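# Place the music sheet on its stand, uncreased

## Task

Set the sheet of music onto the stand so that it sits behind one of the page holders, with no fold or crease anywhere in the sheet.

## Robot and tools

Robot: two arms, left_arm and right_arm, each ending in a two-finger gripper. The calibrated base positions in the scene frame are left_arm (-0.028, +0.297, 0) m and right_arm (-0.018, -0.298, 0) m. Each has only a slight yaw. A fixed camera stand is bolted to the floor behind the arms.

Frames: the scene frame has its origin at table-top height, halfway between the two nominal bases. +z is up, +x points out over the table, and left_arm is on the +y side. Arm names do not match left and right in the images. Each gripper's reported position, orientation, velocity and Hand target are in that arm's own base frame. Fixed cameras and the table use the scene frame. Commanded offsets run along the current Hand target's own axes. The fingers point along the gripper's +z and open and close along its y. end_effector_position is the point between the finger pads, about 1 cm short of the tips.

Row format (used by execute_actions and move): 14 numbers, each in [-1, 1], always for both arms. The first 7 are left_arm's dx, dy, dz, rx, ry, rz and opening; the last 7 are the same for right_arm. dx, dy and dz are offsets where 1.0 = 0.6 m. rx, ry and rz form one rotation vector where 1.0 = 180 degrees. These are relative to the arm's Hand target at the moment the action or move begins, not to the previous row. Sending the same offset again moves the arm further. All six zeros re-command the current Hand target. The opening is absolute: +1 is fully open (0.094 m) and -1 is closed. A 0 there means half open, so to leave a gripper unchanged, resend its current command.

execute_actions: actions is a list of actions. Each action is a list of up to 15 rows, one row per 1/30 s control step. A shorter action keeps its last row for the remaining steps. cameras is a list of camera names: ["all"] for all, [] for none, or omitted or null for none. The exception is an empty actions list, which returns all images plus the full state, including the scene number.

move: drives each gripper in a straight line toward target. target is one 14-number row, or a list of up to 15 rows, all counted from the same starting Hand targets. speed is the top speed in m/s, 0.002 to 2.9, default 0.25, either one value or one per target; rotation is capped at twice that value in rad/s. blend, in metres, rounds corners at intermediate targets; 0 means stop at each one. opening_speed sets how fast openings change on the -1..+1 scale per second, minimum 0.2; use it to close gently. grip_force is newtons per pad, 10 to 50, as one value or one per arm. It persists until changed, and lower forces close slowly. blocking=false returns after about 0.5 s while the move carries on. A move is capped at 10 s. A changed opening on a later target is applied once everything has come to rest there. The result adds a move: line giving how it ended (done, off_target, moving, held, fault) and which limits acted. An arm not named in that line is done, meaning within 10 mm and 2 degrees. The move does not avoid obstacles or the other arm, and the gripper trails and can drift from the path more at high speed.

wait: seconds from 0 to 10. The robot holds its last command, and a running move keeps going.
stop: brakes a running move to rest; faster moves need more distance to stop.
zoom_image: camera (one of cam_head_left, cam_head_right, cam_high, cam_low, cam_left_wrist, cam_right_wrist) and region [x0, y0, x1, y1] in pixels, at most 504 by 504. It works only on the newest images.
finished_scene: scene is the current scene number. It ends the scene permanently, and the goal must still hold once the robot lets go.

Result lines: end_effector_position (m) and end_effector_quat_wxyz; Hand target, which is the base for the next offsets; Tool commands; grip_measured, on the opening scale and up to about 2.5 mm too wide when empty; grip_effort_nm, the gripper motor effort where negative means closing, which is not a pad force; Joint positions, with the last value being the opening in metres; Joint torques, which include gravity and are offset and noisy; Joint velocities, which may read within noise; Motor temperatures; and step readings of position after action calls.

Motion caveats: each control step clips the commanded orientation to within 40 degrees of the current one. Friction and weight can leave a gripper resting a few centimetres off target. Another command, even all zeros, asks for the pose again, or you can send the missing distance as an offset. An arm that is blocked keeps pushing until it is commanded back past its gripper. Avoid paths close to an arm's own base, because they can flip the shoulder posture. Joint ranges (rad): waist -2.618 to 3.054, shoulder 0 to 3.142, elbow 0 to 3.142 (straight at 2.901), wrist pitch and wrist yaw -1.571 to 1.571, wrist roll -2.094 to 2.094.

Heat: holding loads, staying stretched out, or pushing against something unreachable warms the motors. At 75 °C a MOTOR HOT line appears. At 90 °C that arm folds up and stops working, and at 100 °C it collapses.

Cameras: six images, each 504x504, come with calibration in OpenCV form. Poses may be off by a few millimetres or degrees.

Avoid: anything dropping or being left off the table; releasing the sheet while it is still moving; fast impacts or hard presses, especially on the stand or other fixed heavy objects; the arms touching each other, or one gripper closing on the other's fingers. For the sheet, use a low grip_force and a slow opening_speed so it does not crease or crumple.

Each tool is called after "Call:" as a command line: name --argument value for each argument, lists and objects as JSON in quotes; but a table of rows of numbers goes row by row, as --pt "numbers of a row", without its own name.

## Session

Call:
execute_actions --actions '[]'

Call:
zoom_image --camera "cam_head_left" --region '[200, 60, 450, 310]'

Call:
zoom_image --camera "cam_high" --region '[200, 40, 460, 370]'

Call:
zoom_image --camera "cam_left_wrist" --region '[200, 60, 360, 340]'

Call:
zoom_image --camera "cam_head_right" --region '[200, 60, 450, 310]'

Scene clock: 0.00 s.
left_arm: end_effector_position=(+0.2348, -0.1456, +0.4345) grip_measured=-0.995 grip_effort_nm=n/a end_effector_quat_wxyz=(+0.615, +0.160, +0.683, -0.359) | right_arm: end_effector_position=(+0.3837, +0.0010, +0.4072) grip_measured=+1.000 grip_effort_nm=n/a end_effector_quat_wxyz=(+0.707, +0.000, +0.707, +0.000)
Joint positions: left_arm=[-0.214 0.73 1.059 -0.312 0.544 -0.309 0] | right_arm=[0 1.047 1.047 0 0 0 0.094]
Joint velocities: within noise
Joint torques (N m): no reading
Motor temperatures (°C): left_arm=[24 23 22 26 22 22 22] | right_arm=[21 24 26 26 22 23 21]
Heat: left arm: 26 °C; right arm: 26 °C.
Hand target: left_arm +0.2319, -0.1450, +0.4400; +0.621, +0.162, +0.678, -0.359 | right_arm +0.3802, +0.0010, +0.4202; +0.719, +0.000, +0.695, +0.000
Tool commands: left_gripper/opening=-1.0 right_gripper/opening=+1.0
camera_calibration:
cam_left_wrist: T_world_to_cam=[[-0.63805, -0.709546, 0.299059, -0.0797581], [-0.561934, 0.163555, -0.810851, 0.530376], [0.526424, -0.685415, -0.503075, 0.100176], [0, 0, 0, 1]] pos_world=[0.194412, -0.0746757, 0.504304]

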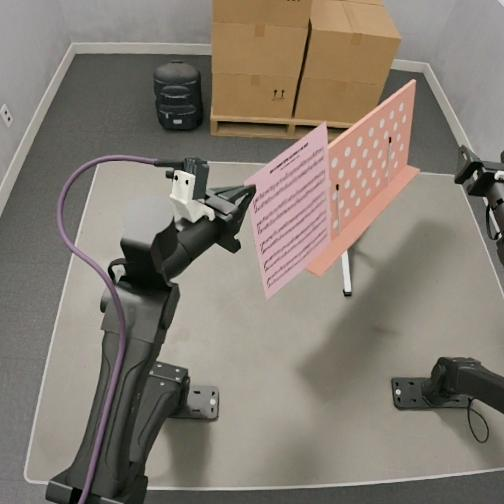

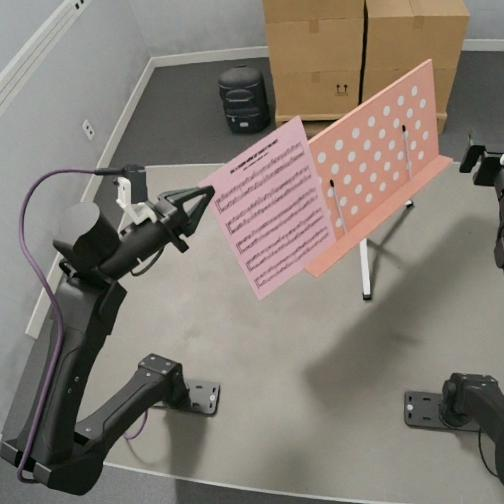

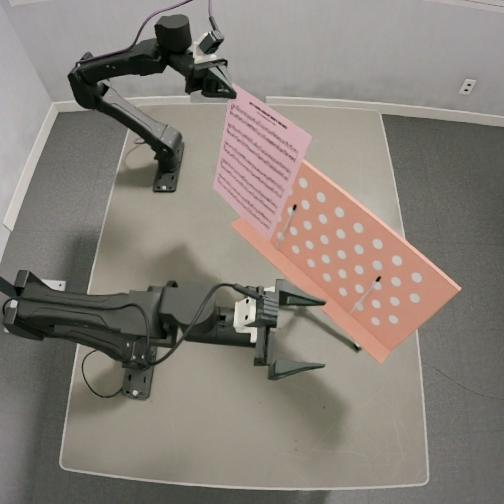

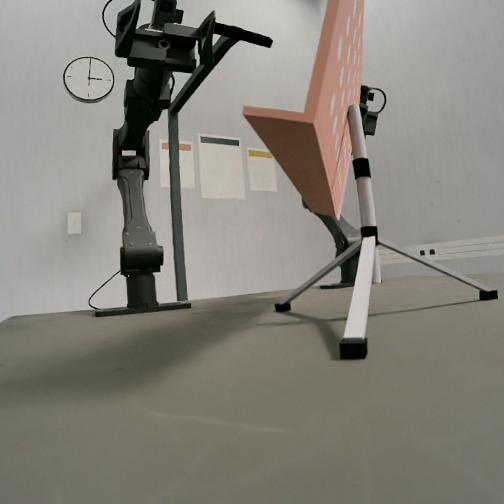

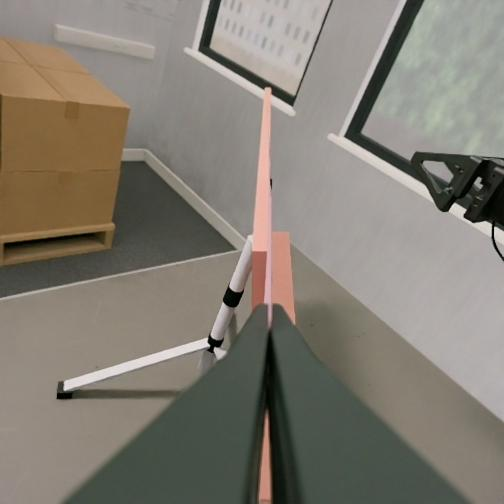

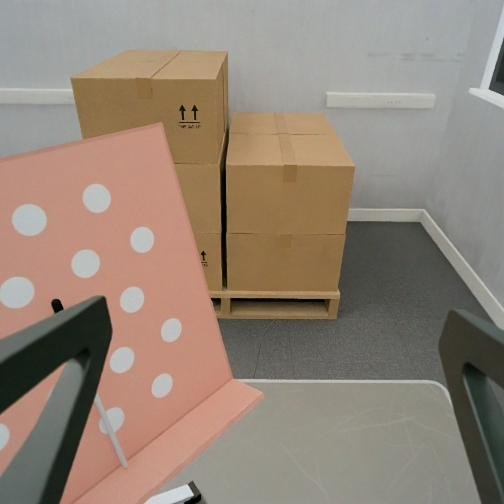

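Scaled by 2.016.

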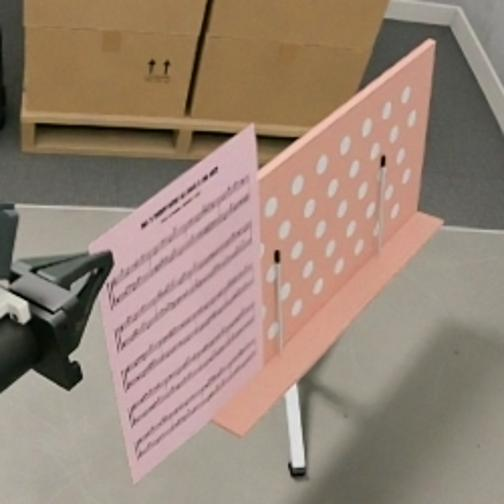

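Scaled by 1.527.

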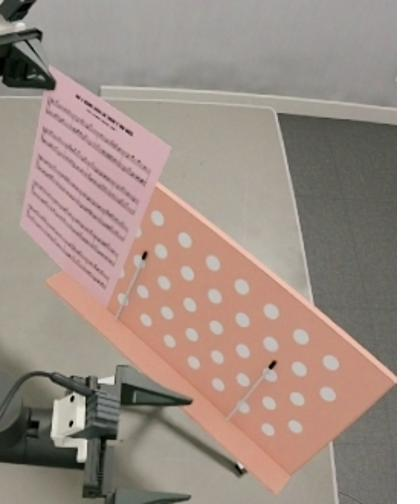

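Scaled by 1.800.

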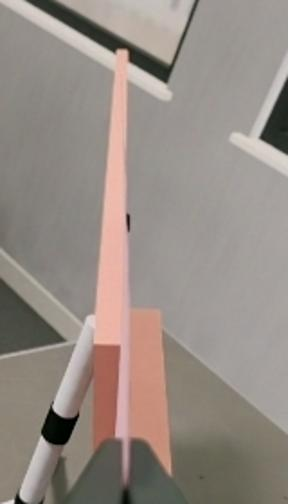

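Scaled by 2.016.

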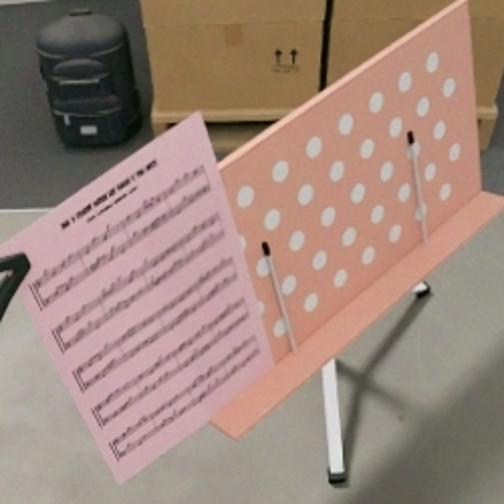

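Call:
move --target '[-0.0333, 0, -0.0667, 0, 0, 0, -1, 0.1932, 0.322, -0.191, -0.2684, 0.0883, -0.0307, -0.4]' --speed 0.2 --cameras '["cam_right_wrist", "cam_left_wrist", "cam_head_left", "cam_high"]'

Scene clock: 4.30 s.
left_arm: end_effector_position=(+0.2154, -0.1128, +0.4456) grip_measured=-0.995 grip_effort_nm=-0.26 end_effector_quat_wxyz=(+0.611, +0.157, +0.687, -0.361) | right_arm: end_effector_position=(+0.2705, +0.1911, +0.3054) grip_measured=-0.398 grip_effort_nm=-0.08 end_effector_quat_wxyz=(+0.562, -0.319, +0.723, +0.246)
Joint positions: left_arm=[0.122 0.692 1.12 -0.415 0.881 -0.319 0] | right_arm=[0.381 0.869 0.825 -0.232 -0.433 -0.121 0.028]
Joint torques (N m): left_arm=[0.68 -0.21 9.17 1.75 0.02 -0.05] | right_arm=[0.53 -0.2 6.94 1.76 -0.19 -0.08]
Heat: left arm: 27 °C; right arm: 27 °C.
Hand target: left_arm +0.2063, -0.1130, +0.4580; +0.621, +0.162, +0.678, -0.359 | right_arm +0.2696, +0.1942, +0.3006; +0.556, -0.325, +0.723, +0.250
Off the commanded pose: left_arm 0.015 m, 2 deg | right_arm 0.006 m, 1 deg.
move: off_target (left_arm)
camera_calibration:
cam_left_wrist: T_world_to_cam=[[-0.63505, -0.708388, 0.308056, -0.0766928], [-0.571282, 0.162261, -0.804555, 0.522141], [0.519951, -0.686919, -0.507733, 0.141748], [0, 0, 0, 1]] pos_world=[0.175884, -0.0416819, 0.515687]
cam_right_wrist: T_world_to_cam=[[0.768493, -0.639737, 0.0124472, -0.0847189], [-0.456466, -0.56176, -0.689974, 0.462893], [0.448394, 0.524558, -0.723727, 0.109975], [0, 0, 0, 1]] pos_world=[0.227089, 0.148149, 0.400031]
Images, in order (width x height): cam_head_left 504x504, cam_high 504x504, cam_left_wrist 504x504, cam_right_wrist 504x504.

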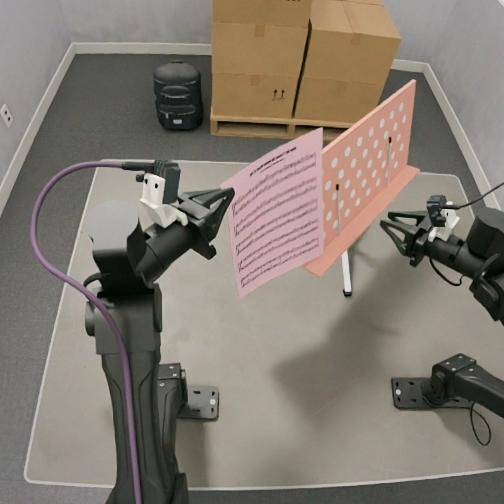

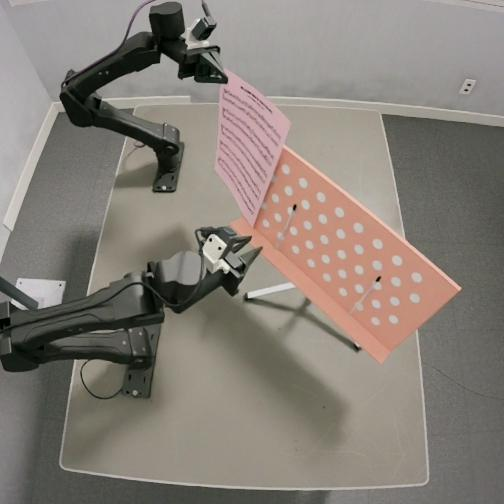

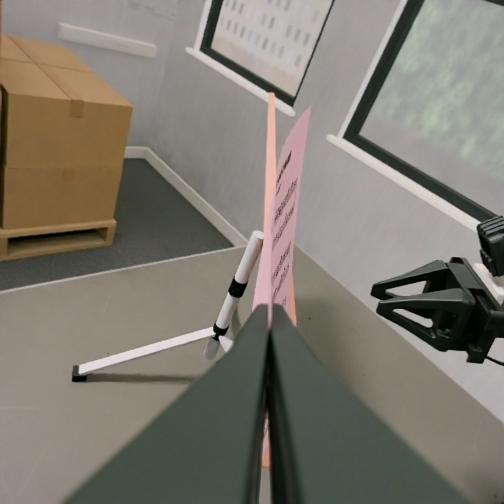

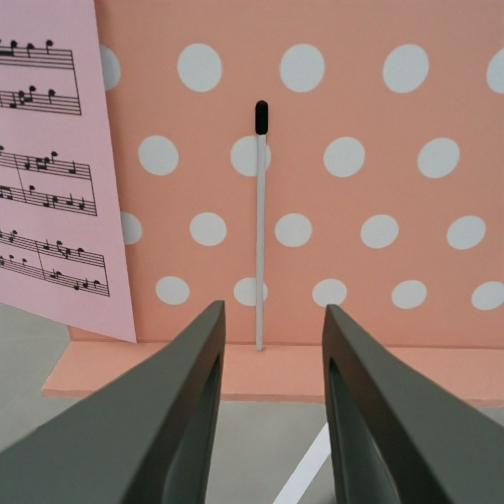

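Call:
move --target '[0, 0, 0, 0, 0, 0, -1, -0.033, 0.0022, 0.1442, -0.011, -0.012, 0, -0.4]' --speed 0.12 --cameras '["cam_right_wrist", "cam_left_wrist"]'

Call:
zoom_image --camera "cam_right_wrist" --region '[150, 100, 400, 400]'

Scene clock: 6.53 s.
left_arm: end_effector_position=(+0.2153, -0.1129, +0.4456) grip_measured=-0.995 grip_effort_nm=-0.26 end_effector_quat_wxyz=(+0.611, +0.157, +0.686, -0.362) | right_arm: end_effector_position=(+0.3223, +0.2568, +0.2787) grip_measured=-0.398 grip_effort_nm=-0.08 end_effector_quat_wxyz=(+0.545, -0.333, +0.722, +0.265)
Joint positions: left_arm=[0.122 0.692 1.12 -0.415 0.881 -0.319 0] | right_arm=[0.518 1.206 0.89 0.03 -0.353 -0.08 0.028]
Joint torques (N m): left_arm=[0.69 -0.2 9.18 1.77 0.03 -0.07] | right_arm=[0.55 -2.65 10.81 2 -0.01 0.04]
Heat: left arm: 27 °C; right arm: 28 °C.
Hand target: left_arm +0.2063, -0.1130, +0.4580; +0.621, +0.162, +0.678, -0.359 | right_arm +0.3274, +0.2615, +0.2973; +0.563, -0.330, +0.708, +0.268
Off the commanded pose: left_arm 0.015 m, 2 deg | right_arm 0.020 m, 3 deg.
move: off_target (left_arm, right_arm)
camera_calibration:
cam_left_wrist: T_world_to_cam=[[-0.635595, -0.707877, 0.308108, -0.0766045], [-0.571203, 0.162704, -0.804521, 0.522128], [0.519372, -0.687341, -0.507755, 0.141844], [0, 0, 0, 1]] pos_world=[0.175882, -0.0416834, 0.515687]
cam_right_wrist: T_world_to_cam=[[0.799189, -0.600974, -0.0112839, -0.0954506], [-0.447766, -0.582715, -0.678195, 0.504271], [0.401002, 0.547059, -0.734795, 0.0456243], [0, 0, 0, 1]] pos_world=[0.283783, 0.211524, 0.374441]
Images, in order (width x height): cam_left_wrist 504x504, cam_right_wrist 504x504.

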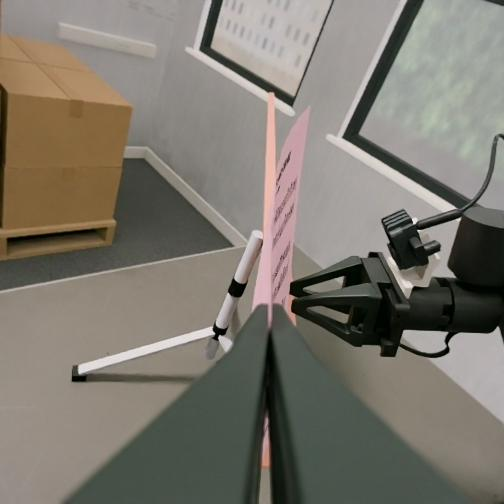

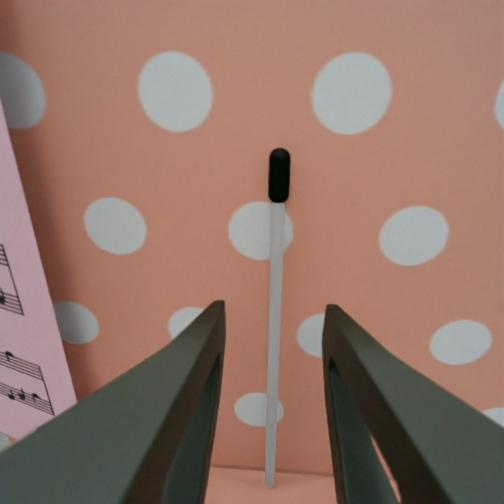

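Scaled by 1.680.

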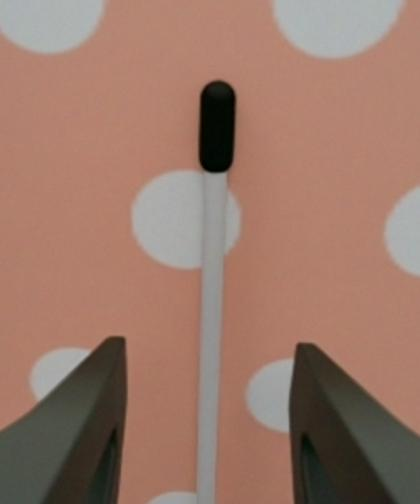

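Call:
move --pt "0 0 0 0 0 0 -1 -0.0067 0 0.0283 0 0 0 -0.4" --pt "0 0 0 0 0 0 -1 -0.0067 0 0.0283 0 0 0 -0.97" --speed 0.05 --opening_speed 0.3 --grip_force '[50, 20]' --cameras '["cam_right_wrist", "cam_left_wrist"]'

Call:
zoom_image --camera "cam_right_wrist" --region '[180, 150, 380, 400]'

Scene clock: 10.27 s.
left_arm: end_effector_position=(+0.2153, -0.1129, +0.4456) grip_measured=-0.995 grip_effort_nm=-0.26 end_effector_quat_wxyz=(+0.611, +0.157, +0.686, -0.362) | right_arm: end_effector_position=(+0.3335, +0.2698, +0.2785) grip_measured=-0.968 grip_effort_nm=-0.08 end_effector_quat_wxyz=(+0.545, -0.333, +0.722, +0.265)
Joint positions: left_arm=[0.122 0.692 1.12 -0.415 0.881 -0.319 0] | right_arm=[0.541 1.273 0.935 0.054 -0.331 -0.074 0.001]
Joint torques (N m): left_arm=[0.65 -0.2 9.17 1.76 0.04 -0.05] | right_arm=[0.58 -3.29 10.84 2.02 -0.01 0.04]
Heat: left arm: 27 °C; right arm: 29 °C.
Hand target: left_arm +0.2063, -0.1130, +0.4580; +0.621, +0.162, +0.678, -0.359 | right_arm +0.3385, +0.2749, +0.2975; +0.563, -0.330, +0.708, +0.269
Off the commanded pose: left_arm 0.015 m, 2 deg | right_arm 0.020 m, 3 deg.
grip_force (N): 50, 20
move: off_target (left_arm, right_arm); target 2's new opening was sent with right_arm's hand 0.020 m and 3 deg from that target
camera_calibration:
cam_left_wrist: T_world_to_cam=[[-0.635595, -0.707877, 0.308108, -0.0766045], [-0.571203, 0.162704, -0.804521, 0.522128], [0.519372, -0.687341, -0.507755, 0.141844], [0, 0, 0, 1]] pos_world=[0.175882, -0.0416834, 0.515687]
cam_right_wrist: T_world_to_cam=[[0.798977, -0.601262, -0.0109749, -0.0964575], [-0.448254, -0.583292, -0.677376, 0.516879], [0.400879, 0.546128, -0.735555, 0.0343689], [0, 0, 0, 1]] pos_world=[0.294983, 0.224725, 0.374343]
Images, in order (width x height): cam_left_wrist 504x504, cam_right_wrist 504x504.

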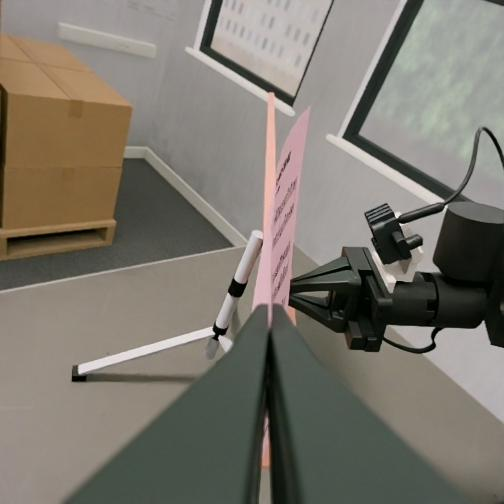

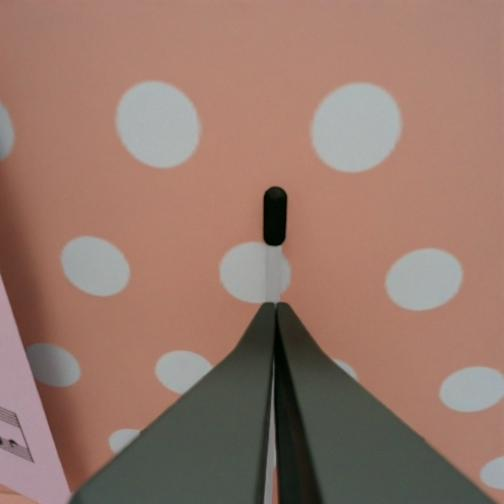

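Scaled by 2.016.

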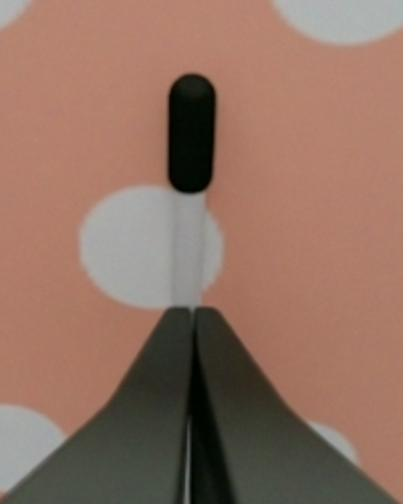

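Call:
move --pt "0 0 0 0 0 0 -1 0 0 0 0 0 0 -0.65" --pt "0 0 0 0 0 0 -1 0 0 0.0095 0 0 0 -0.65" --pt "0 0 0 0 0 0 -1 0 0 0.0095 0 0 0 -0.97" --speed 0.05 --opening_speed 0.4 --cameras '["cam_right_wrist", "cam_left_wrist"]'

Call:
zoom_image --camera "cam_right_wrist" --region '[180, 150, 380, 400]'

Scene clock: 13.43 s.
left_arm: end_effector_position=(+0.2153, -0.1129, +0.4456) grip_measured=-0.995 grip_effort_nm=-0.26 end_effector_quat_wxyz=(+0.611, +0.157, +0.686, -0.362) | right_arm: end_effector_position=(+0.3369, +0.2741, +0.2774) grip_measured=-0.915 grip_effort_nm=-0.44 end_effector_quat_wxyz=(+0.545, -0.333, +0.722, +0.265)
Joint positions: left_arm=[0.122 0.692 1.12 -0.415 0.881 -0.319 0] | right_arm=[0.548 1.295 0.945 0.066 -0.324 -0.072 0.004]
Joint torques (N m): left_arm=[0.68 -0.24 9.26 1.76 0.04 -0.06] | right_arm=[0.57 -3.44 10.84 2.02 0 0.04]
Heat: left arm: 27 °C; right arm: 30 °C.
Hand target: left_arm +0.2063, -0.1130, +0.4580; +0.621, +0.162, +0.678, -0.359 | right_arm +0.3421, +0.2793, +0.2962; +0.563, -0.330, +0.708, +0.269
Off the commanded pose: left_arm 0.015 m, 2 deg | right_arm 0.020 m, 3 deg.
grip_force (N): 50, 20
move: off_target (left_arm, right_arm); target 3's new opening was sent with right_arm's hand 0.020 m and 3 deg from that target
camera_calibration:
cam_left_wrist: T_world_to_cam=[[-0.635595, -0.707877, 0.308108, -0.0766045], [-0.571203, 0.162704, -0.804521, 0.522128], [0.519372, -0.687341, -0.507755, 0.141844], [0, 0, 0, 1]] pos_world=[0.175882, -0.0416834, 0.515687]
cam_right_wrist: T_world_to_cam=[[0.799144, -0.60105, -0.0104174, -0.0968466], [-0.447753, -0.583582, -0.677458, 0.520172], [0.401107, 0.546051, -0.735487, 0.0297184], [0, 0, 0, 1]] pos_world=[0.298383, 0.229125, 0.373243]
Images, in order (width x height): cam_left_wrist 504x504, cam_right_wrist 504x504.

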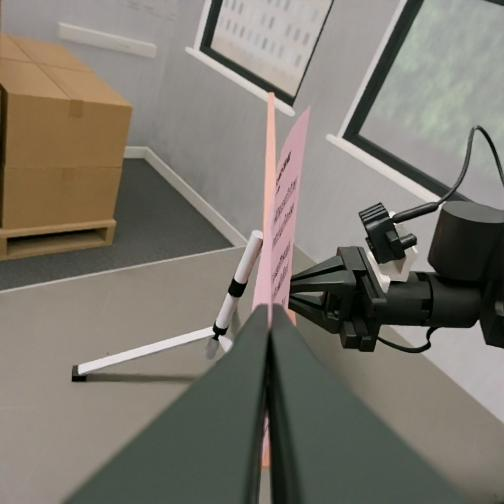

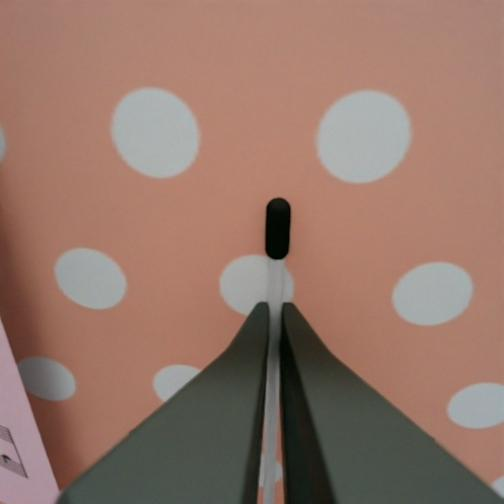

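Scaled by 2.016.

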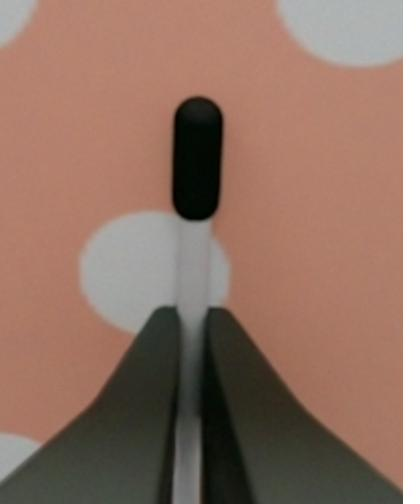

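Call:
move --pt "0 0 0 0 0 0 -1 0.0012 0 -0.0597 0 -0.04 0 -0.97" --pt "-0.0417 0 0 0 0 0 -1 0.024 0 -0.1238 0 -0.12 0 -0.97" --speed 0.07 --blend '[0.01, 0]' --cameras '["all"]'

Call:
zoom_image --camera "cam_left_wrist" --region '[200, 80, 380, 350]'

Scene clock: 18.00 s.
left_arm: end_effector_position=(+0.2142, -0.1077, +0.4734) grip_measured=-0.995 grip_effort_nm=-0.26 end_effector_quat_wxyz=(+0.617, +0.161, +0.681, -0.360) | right_arm: end_effector_position=(+0.2970, +0.2269, +0.2793) grip_measured=-0.916 grip_effort_nm=-0.46 end_effector_quat_wxyz=(+0.663, -0.284, +0.613, +0.321)
Joint positions: left_arm=[0.185 0.751 1.242 -0.456 0.945 -0.325 0] | right_arm=[0.442 1.101 0.465 0.732 -0.442 0.058 0.004]
Joint torques (N m): left_arm=[0.73 0.94 8.83 1.71 0 -0.07] | right_arm=[-0.85 -4.7 6.98 2.24 0.03 0.21]
Motor temperatures (°C): left_arm=[24 23 24 28 22 22 22] | right_arm=[21 24 30 31 22 23 21]
Heat: left arm: 28 °C; right arm: 31 °C.
Hand target: left_arm +0.2108, -0.1074, +0.4820; +0.621, +0.162, +0.678, -0.359 | right_arm +0.2939, +0.2210, +0.2985; +0.686, -0.274, +0.590, +0.326
Off the commanded pose: left_arm 0.009 m, 1 deg | right_arm 0.020 m, 4 deg.
grip_force (N): 50, 20
move: off_target (right_arm)
camera_calibration:
cam_left_wrist: T_world_to_cam=[[-0.641371, -0.707819, 0.296031, -0.0752599], [-0.556513, 0.16359, -0.814575, 0.544855], [0.528144, -0.68719, -0.498832, 0.15399], [0, 0, 0, 1]] pos_world=[0.17362, -0.0365826, 0.54292]
cam_right_wrist: T_world_to_cam=[[0.800265, -0.599591, 0.00809322, -0.0991487], [-0.266325, -0.367487, -0.891081, 0.432709], [0.537258, 0.710946, -0.453773, -0.0836487], [0, 0, 0, 1]] pos_world=[0.239527, 0.159036, 0.348423]

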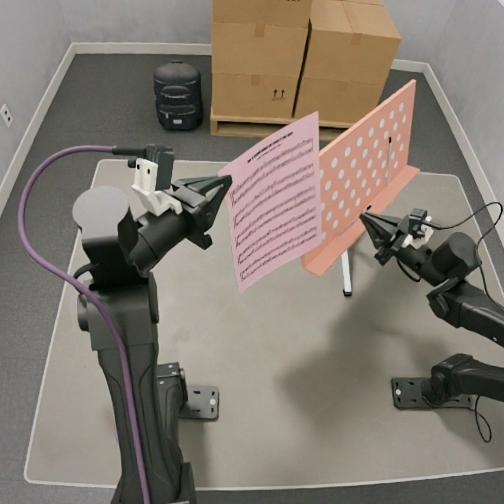

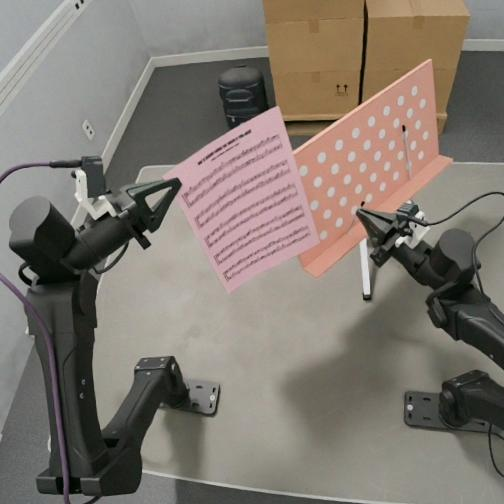

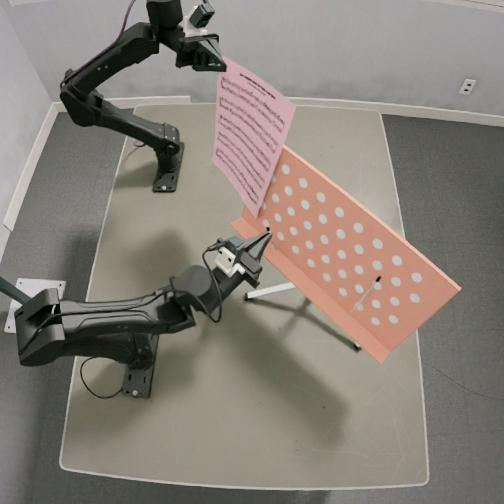

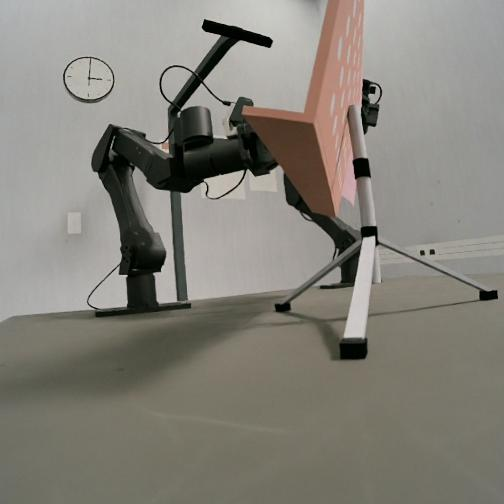

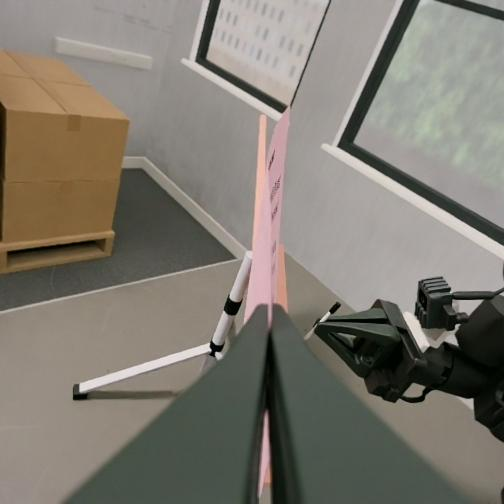

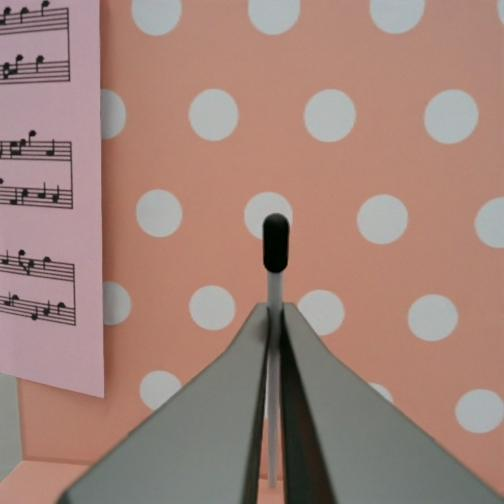

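Scaled by 1.867.

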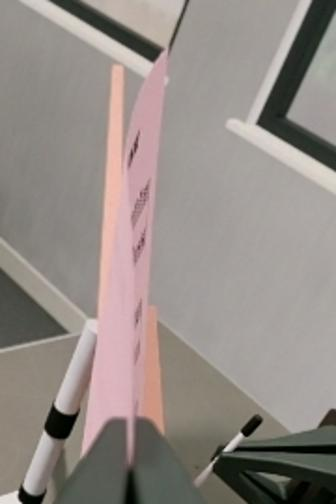

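Call:
move --target '[-0.01, -0.001, 0.0833, 0, 0, 0, -1, 0, 0, 0, 0, 0, 0, -0.97]' --speed 0.08 --cameras '["cam_right_wrist", "cam_left_wrist", "cam_high", "cam_head_left"]'

Call:
zoom_image --camera "cam_left_wrist" --region '[200, 80, 380, 350]'

Scene clock: 20.00 s.
left_arm: end_effector_position=(+0.2535, -0.1404, +0.4702) grip_measured=-0.995 grip_effort_nm=-0.26 end_effector_quat_wxyz=(+0.601, +0.151, +0.696, -0.363) | right_arm: end_effector_position=(+0.2970, +0.2269, +0.2794) grip_measured=-0.916 grip_effort_nm=-0.46 end_effector_quat_wxyz=(+0.664, -0.284, +0.613, +0.322)
Joint positions: left_arm=[-0.142 0.88 1.287 -0.425 0.615 -0.32 0] | right_arm=[0.442 1.101 0.465 0.732 -0.442 0.058 0.004]
Joint torques (N m): left_arm=[-0.75 -0.69 9.74 2.19 -0.03 0.09] | right_arm=[-0.85 -4.7 6.99 2.25 0.03 0.2]
Heat: left arm: 28 °C; right arm: 32 °C.
Hand target: left_arm +0.2478, -0.1408, +0.4893; +0.621, +0.162, +0.678, -0.359 | right_arm +0.2939, +0.2210, +0.2986; +0.686, -0.274, +0.590, +0.326
Off the commanded pose: left_arm 0.020 m, 3 deg | right_arm 0.020 m, 4 deg.
grip_force (N): 50, 20
move: off_target (left_arm, right_arm)
camera_calibration:
cam_left_wrist: T_world_to_cam=[[-0.624084, -0.709474, 0.327363, -0.0916229], [-0.596349, 0.161784, -0.786253, 0.565884], [0.504864, -0.68591, -0.524061, 0.127097], [0, 0, 0, 1]] pos_world=[0.216118, -0.0693781, 0.541528]
cam_right_wrist: T_world_to_cam=[[0.800288, -0.599564, 0.0078972, -0.0991501], [-0.266269, -0.36715, -0.891236, 0.432659], [0.537253, 0.711142, -0.453471, -0.0837129], [0, 0, 0, 1]] pos_world=[0.239527, 0.158936, 0.348423]
Images, in order (width x height): cam_head_left 504x504, cam_high 504x504, cam_left_wrist 504x504, cam_right_wrist 504x504.

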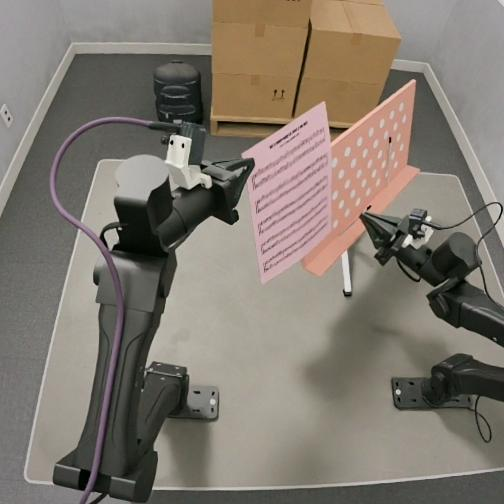

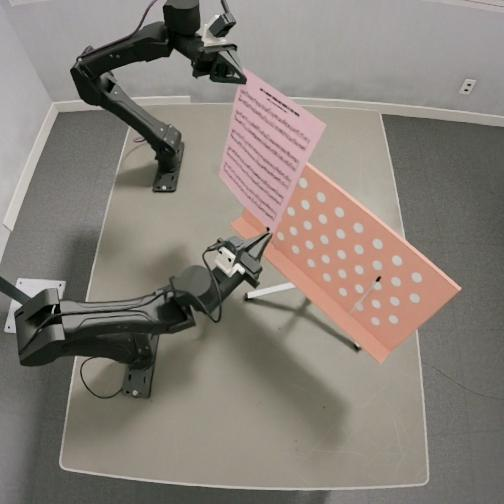

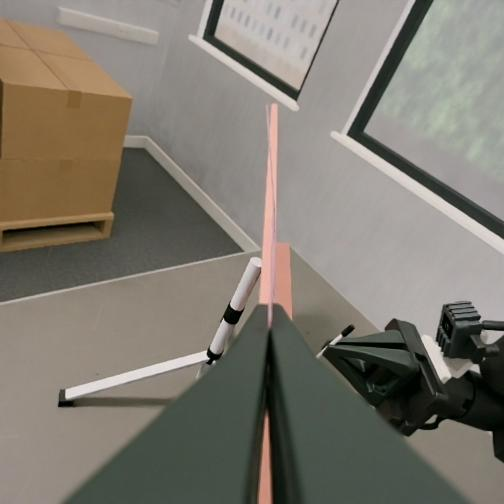

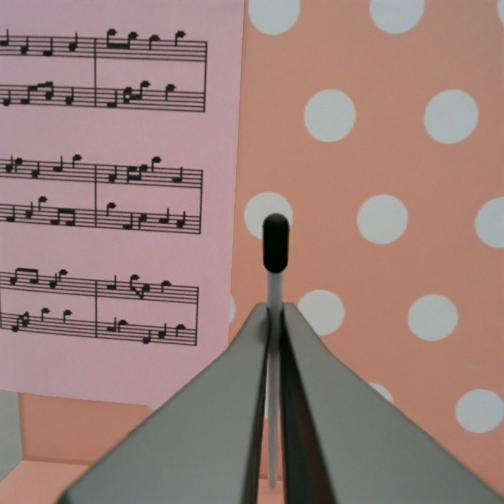

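Scaled by 1.867.

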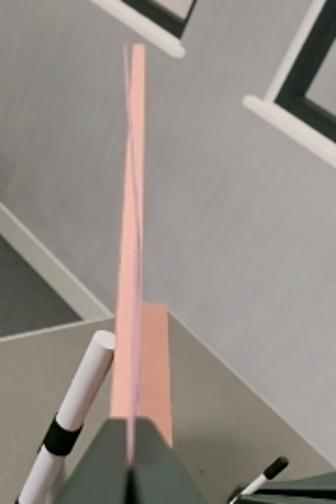

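Call:
move --target '[-0.005, -0.002, 0.2083, 0, -0.013, 0, -1, 0, 0, 0, 0, 0, 0, -0.97]' --speed 0.09 --cameras '["cam_right_wrist", "cam_left_wrist", "cam_high", "cam_head_left"]'

Call:
zoom_image --camera "cam_left_wrist" --region '[200, 80, 380, 350]'

Scene clock: 22.20 s.
left_arm: end_effector_position=(+0.3404, -0.2260, +0.4746) grip_measured=-0.995 grip_effort_nm=-0.26 end_effector_quat_wxyz=(+0.616, +0.150, +0.684, -0.361) | right_arm: end_effector_position=(+0.2970, +0.2269, +0.2794) grip_measured=-0.916 grip_effort_nm=-0.46 end_effector_quat_wxyz=(+0.664, -0.284, +0.613, +0.322)
Joint positions: left_arm=[-0.467 1.229 1.408 -0.16 0.279 -0.319 0] | right_arm=[0.442 1.101 0.465 0.732 -0.442 0.058 0.004]
Joint torques (N m): left_arm=[-0.66 -3.12 11.02 2.29 -0.11 0.08] | right_arm=[-0.85 -4.71 6.97 2.25 0.03 0.2]
Heat: left arm: 28 °C; right arm: 33 °C.
Hand target: left_arm +0.3382, -0.2268, +0.4961; +0.635, +0.155, +0.665, -0.362 | right_arm +0.2939, +0.2210, +0.2986; +0.686, -0.274, +0.590, +0.326
Off the commanded pose: left_arm 0.022 m, 3 deg | right_arm 0.020 m, 4 deg.
grip_force (N): 50, 20
move: off_target (left_arm, right_arm)
camera_calibration:
cam_left_wrist: T_world_to_cam=[[-0.627282, -0.71327, 0.312672, -0.0924165], [-0.569677, 0.146491, -0.808708, 0.633144], [0.531023, -0.68541, -0.498225, 0.00581772], [0, 0, 0, 1]] pos_world=[0.299627, -0.15468, 0.543823]
cam_right_wrist: T_world_to_cam=[[0.800288, -0.599564, 0.0078972, -0.0991501], [-0.266269, -0.36715, -0.891236, 0.432659], [0.537253, 0.711142, -0.453471, -0.0837129], [0, 0, 0, 1]] pos_world=[0.239527, 0.158936, 0.348423]
Images, in order (width x height): cam_head_left 504x504, cam_high 504x504, cam_left_wrist 504x504, cam_right_wrist 504x504.

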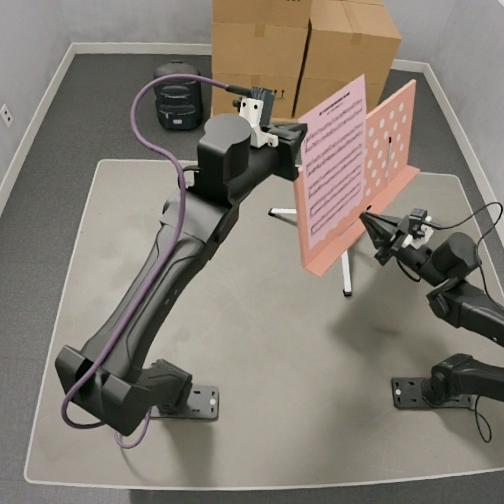

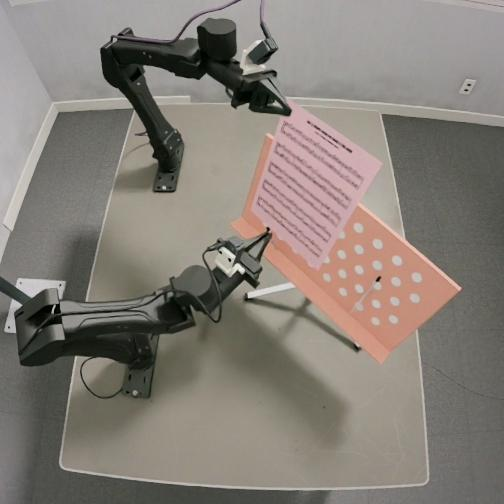

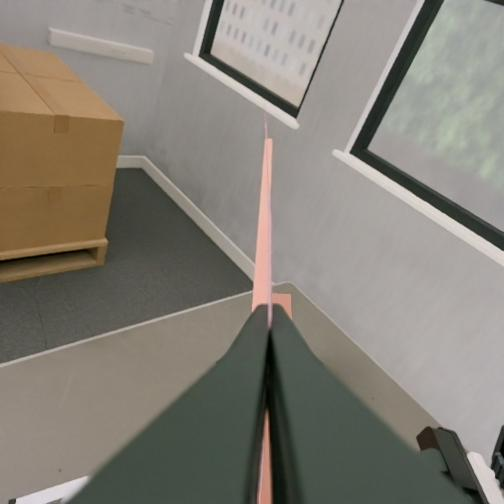

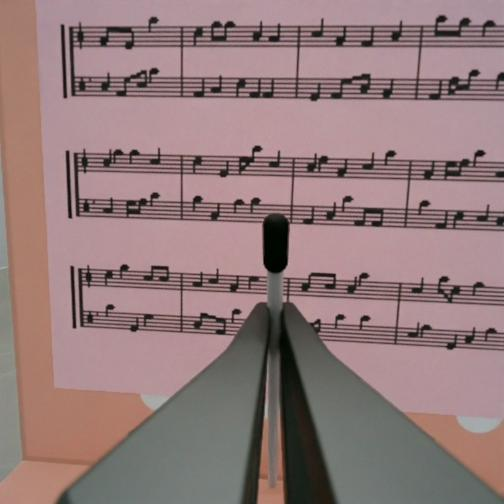

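Scaled by 1.867.

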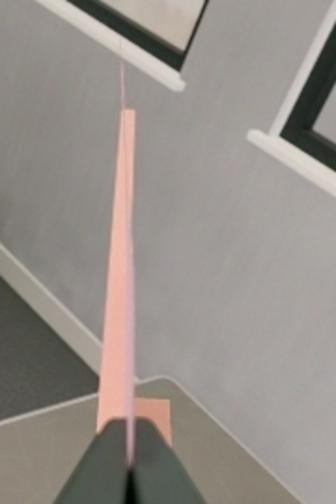

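Call:
move --target '[0.0583, 0, 0, 0, 0.004, 0, -1, 0, 0, 0, 0, 0, 0, -0.97]' --speed 0.05 --cameras '["cam_right_wrist", "cam_left_wrist"]'

Call:
zoom_image --camera "cam_right_wrist" --region '[304, 380, 504, 504]'

Scene clock: 23.73 s.
left_arm: end_effector_position=(+0.3403, -0.2376, +0.4564) grip_measured=-0.995 grip_effort_nm=-0.26 end_effector_quat_wxyz=(+0.620, +0.153, +0.679, -0.361) | right_arm: end_effector_position=(+0.2970, +0.2269, +0.2794) grip_measured=-0.916 grip_effort_nm=-0.46 end_effector_quat_wxyz=(+0.664, -0.284, +0.613, +0.322)
Joint positions: left_arm=[-0.508 1.219 1.312 -0.062 0.242 -0.313 0] | right_arm=[0.442 1.101 0.465 0.732 -0.442 0.058 0.004]
Joint torques (N m): left_arm=[-0.72 -5.49 6.15 2.24 -0.1 0.09] | right_arm=[-0.85 -4.71 6.98 2.25 0.03 0.21]
Heat: left arm: 29 °C; right arm: 33 °C.
Hand target: left_arm +0.3330, -0.2357, +0.4626; +0.630, +0.157, +0.669, -0.361 | right_arm +0.2939, +0.2210, +0.2986; +0.686, -0.274, +0.590, +0.326
Off the commanded pose: left_arm 0.010 m, 2 deg | right_arm 0.020 m, 4 deg.
grip_force (N): 50, 20
move: off_target (right_arm)
camera_calibration:
cam_left_wrist: T_world_to_cam=[[-0.633896, -0.710675, 0.305151, -0.0886858], [-0.557948, 0.146969, -0.816758, 0.619816], [0.535602, -0.687998, -0.489683, -0.0172525], [0, 0, 0, 1]] pos_world=[0.298848, -0.16599, 0.524854]
cam_right_wrist: T_world_to_cam=[[0.800288, -0.599564, 0.0078972, -0.0991501], [-0.266269, -0.36715, -0.891236, 0.432659], [0.537253, 0.711142, -0.453471, -0.0837129], [0, 0, 0, 1]] pos_world=[0.239527, 0.158936, 0.348423]
Images, in order (width x height): cam_left_wrist 504x504, cam_right_wrist 504x504.

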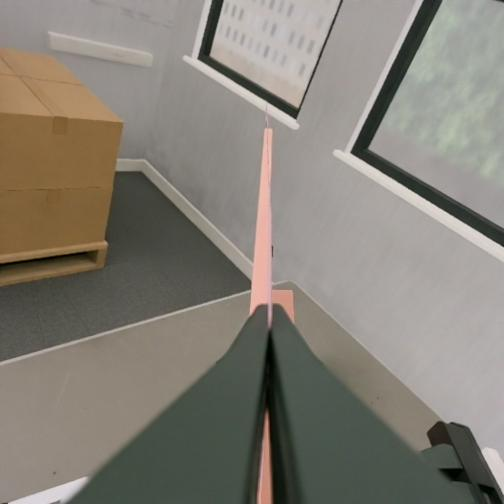

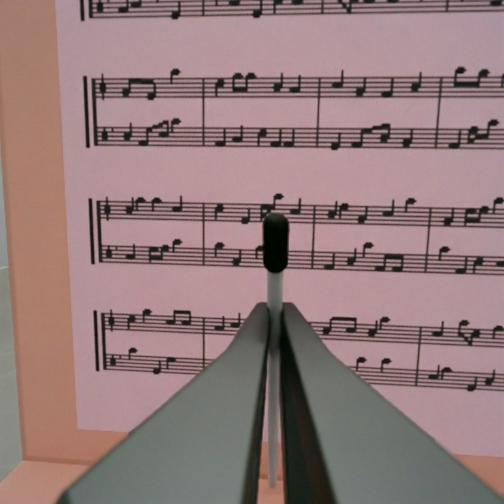

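Scaled by 2.520.

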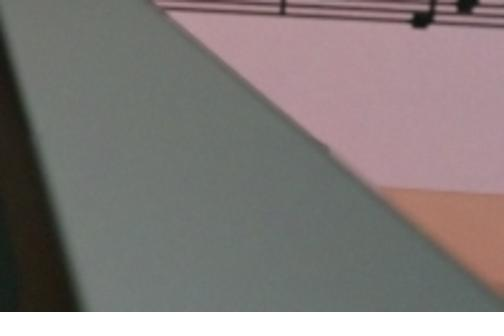

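Call:
move --pt "0.0217 0 0 0 0 0 -1 0 0 0 0 0 0 -0.97" --pt "0.0217 0 0 0 0 0 -1 0.0027 0 0.068 0 0.08 0 -0.97" --pt "0.0217 0 0 0 0 0 -1 0.0225 0 0.1155 0 0.12 0 -0.97" --speed '[0.04, 0.07, 0.06]' --blend '[0, 0.01, 0]' --cameras '["cam_right_wrist", "cam_left_wrist", "cam_high", "cam_head_left"]'

Call:
zoom_image --camera "cam_head_left" --region '[270, 60, 450, 290]'

Call:
zoom_image --camera "cam_left_wrist" --region '[200, 80, 380, 350]'

Scene clock: 28.37 s.
left_arm: end_effector_position=(+0.3389, -0.2413, +0.4433) grip_measured=-0.995 grip_effort_nm=-0.26 end_effector_quat_wxyz=(+0.620, +0.154, +0.680, -0.361) | right_arm: end_effector_position=(+0.3347, +0.2714, +0.2788) grip_measured=-0.916 grip_effort_nm=-0.46 end_effector_quat_wxyz=(+0.549, -0.331, +0.720, +0.268)
Joint positions: left_arm=[-0.524 1.207 1.252 -0.016 0.225 -0.312 0] | right_arm=[0.542 1.279 0.929 0.077 -0.331 -0.068 0.004]
Joint torques (N m): left_arm=[-0.69 -5.71 6.17 2.28 -0.07 0.09] | right_arm=[0.5 -3.52 11.04 1.86 0 -0.02]
Heat: left arm: 29 °C; right arm: 34 °C.
Hand target: left_arm +0.3310, -0.2390, +0.4501; +0.630, +0.157, +0.669, -0.361 | right_arm +0.3389, +0.2753, +0.2960; +0.563, -0.330, +0.708, +0.269
Off the commanded pose: left_arm 0.011 m, 2 deg | right_arm 0.018 m, 2 deg.
grip_force (N): 50, 20
move: off_target (left_arm, right_arm)
camera_calibration:
cam_left_wrist: T_world_to_cam=[[-0.633516, -0.71114, 0.304855, -0.0883124], [-0.558878, 0.148102, -0.815918, 0.609145], [0.535082, -0.687274, -0.491265, -0.0243994], [0, 0, 0, 1]] pos_world=[0.297546, -0.169787, 0.511948]
cam_right_wrist: T_world_to_cam=[[0.799282, -0.60083, -0.0122723, -0.0963646], [-0.444128, -0.576818, -0.685589, 0.517645], [0.404844, 0.553429, -0.727886, 0.0277766], [0, 0, 0, 1]] pos_world=[0.295678, 0.225316, 0.373927]
Images, in order (width x height): cam_head_left 504x504, cam_high 504x504, cam_left_wrist 504x504, cam_right_wrist 504x504.

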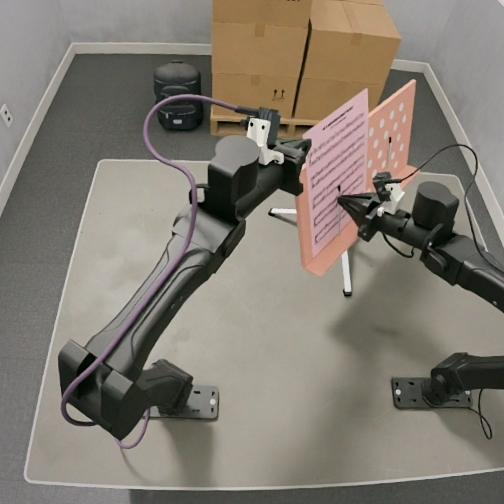

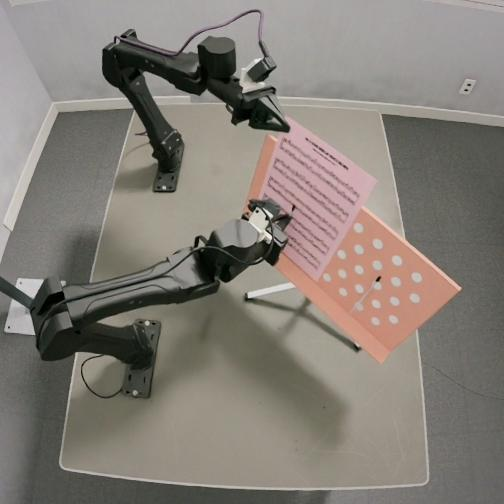

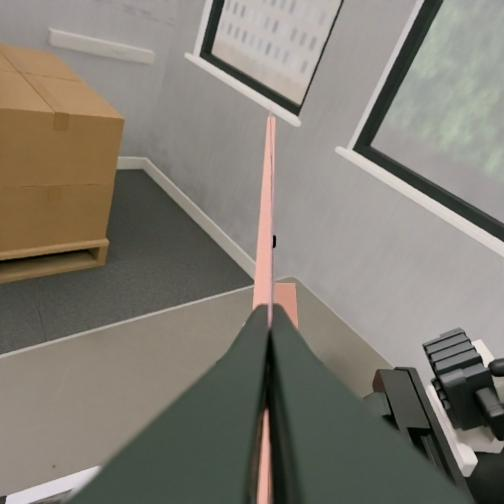

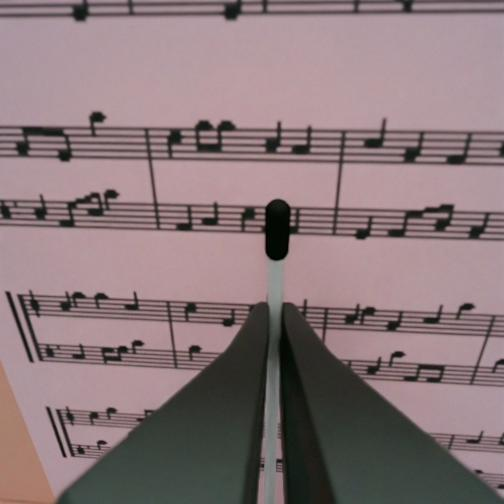

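Scaled by 2.191.

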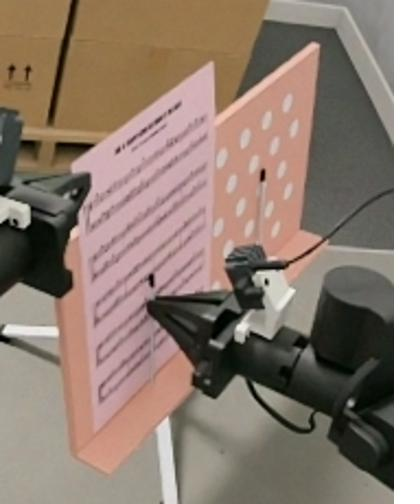

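Scaled by 1.867.

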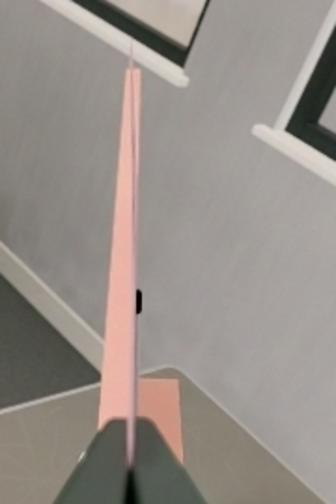

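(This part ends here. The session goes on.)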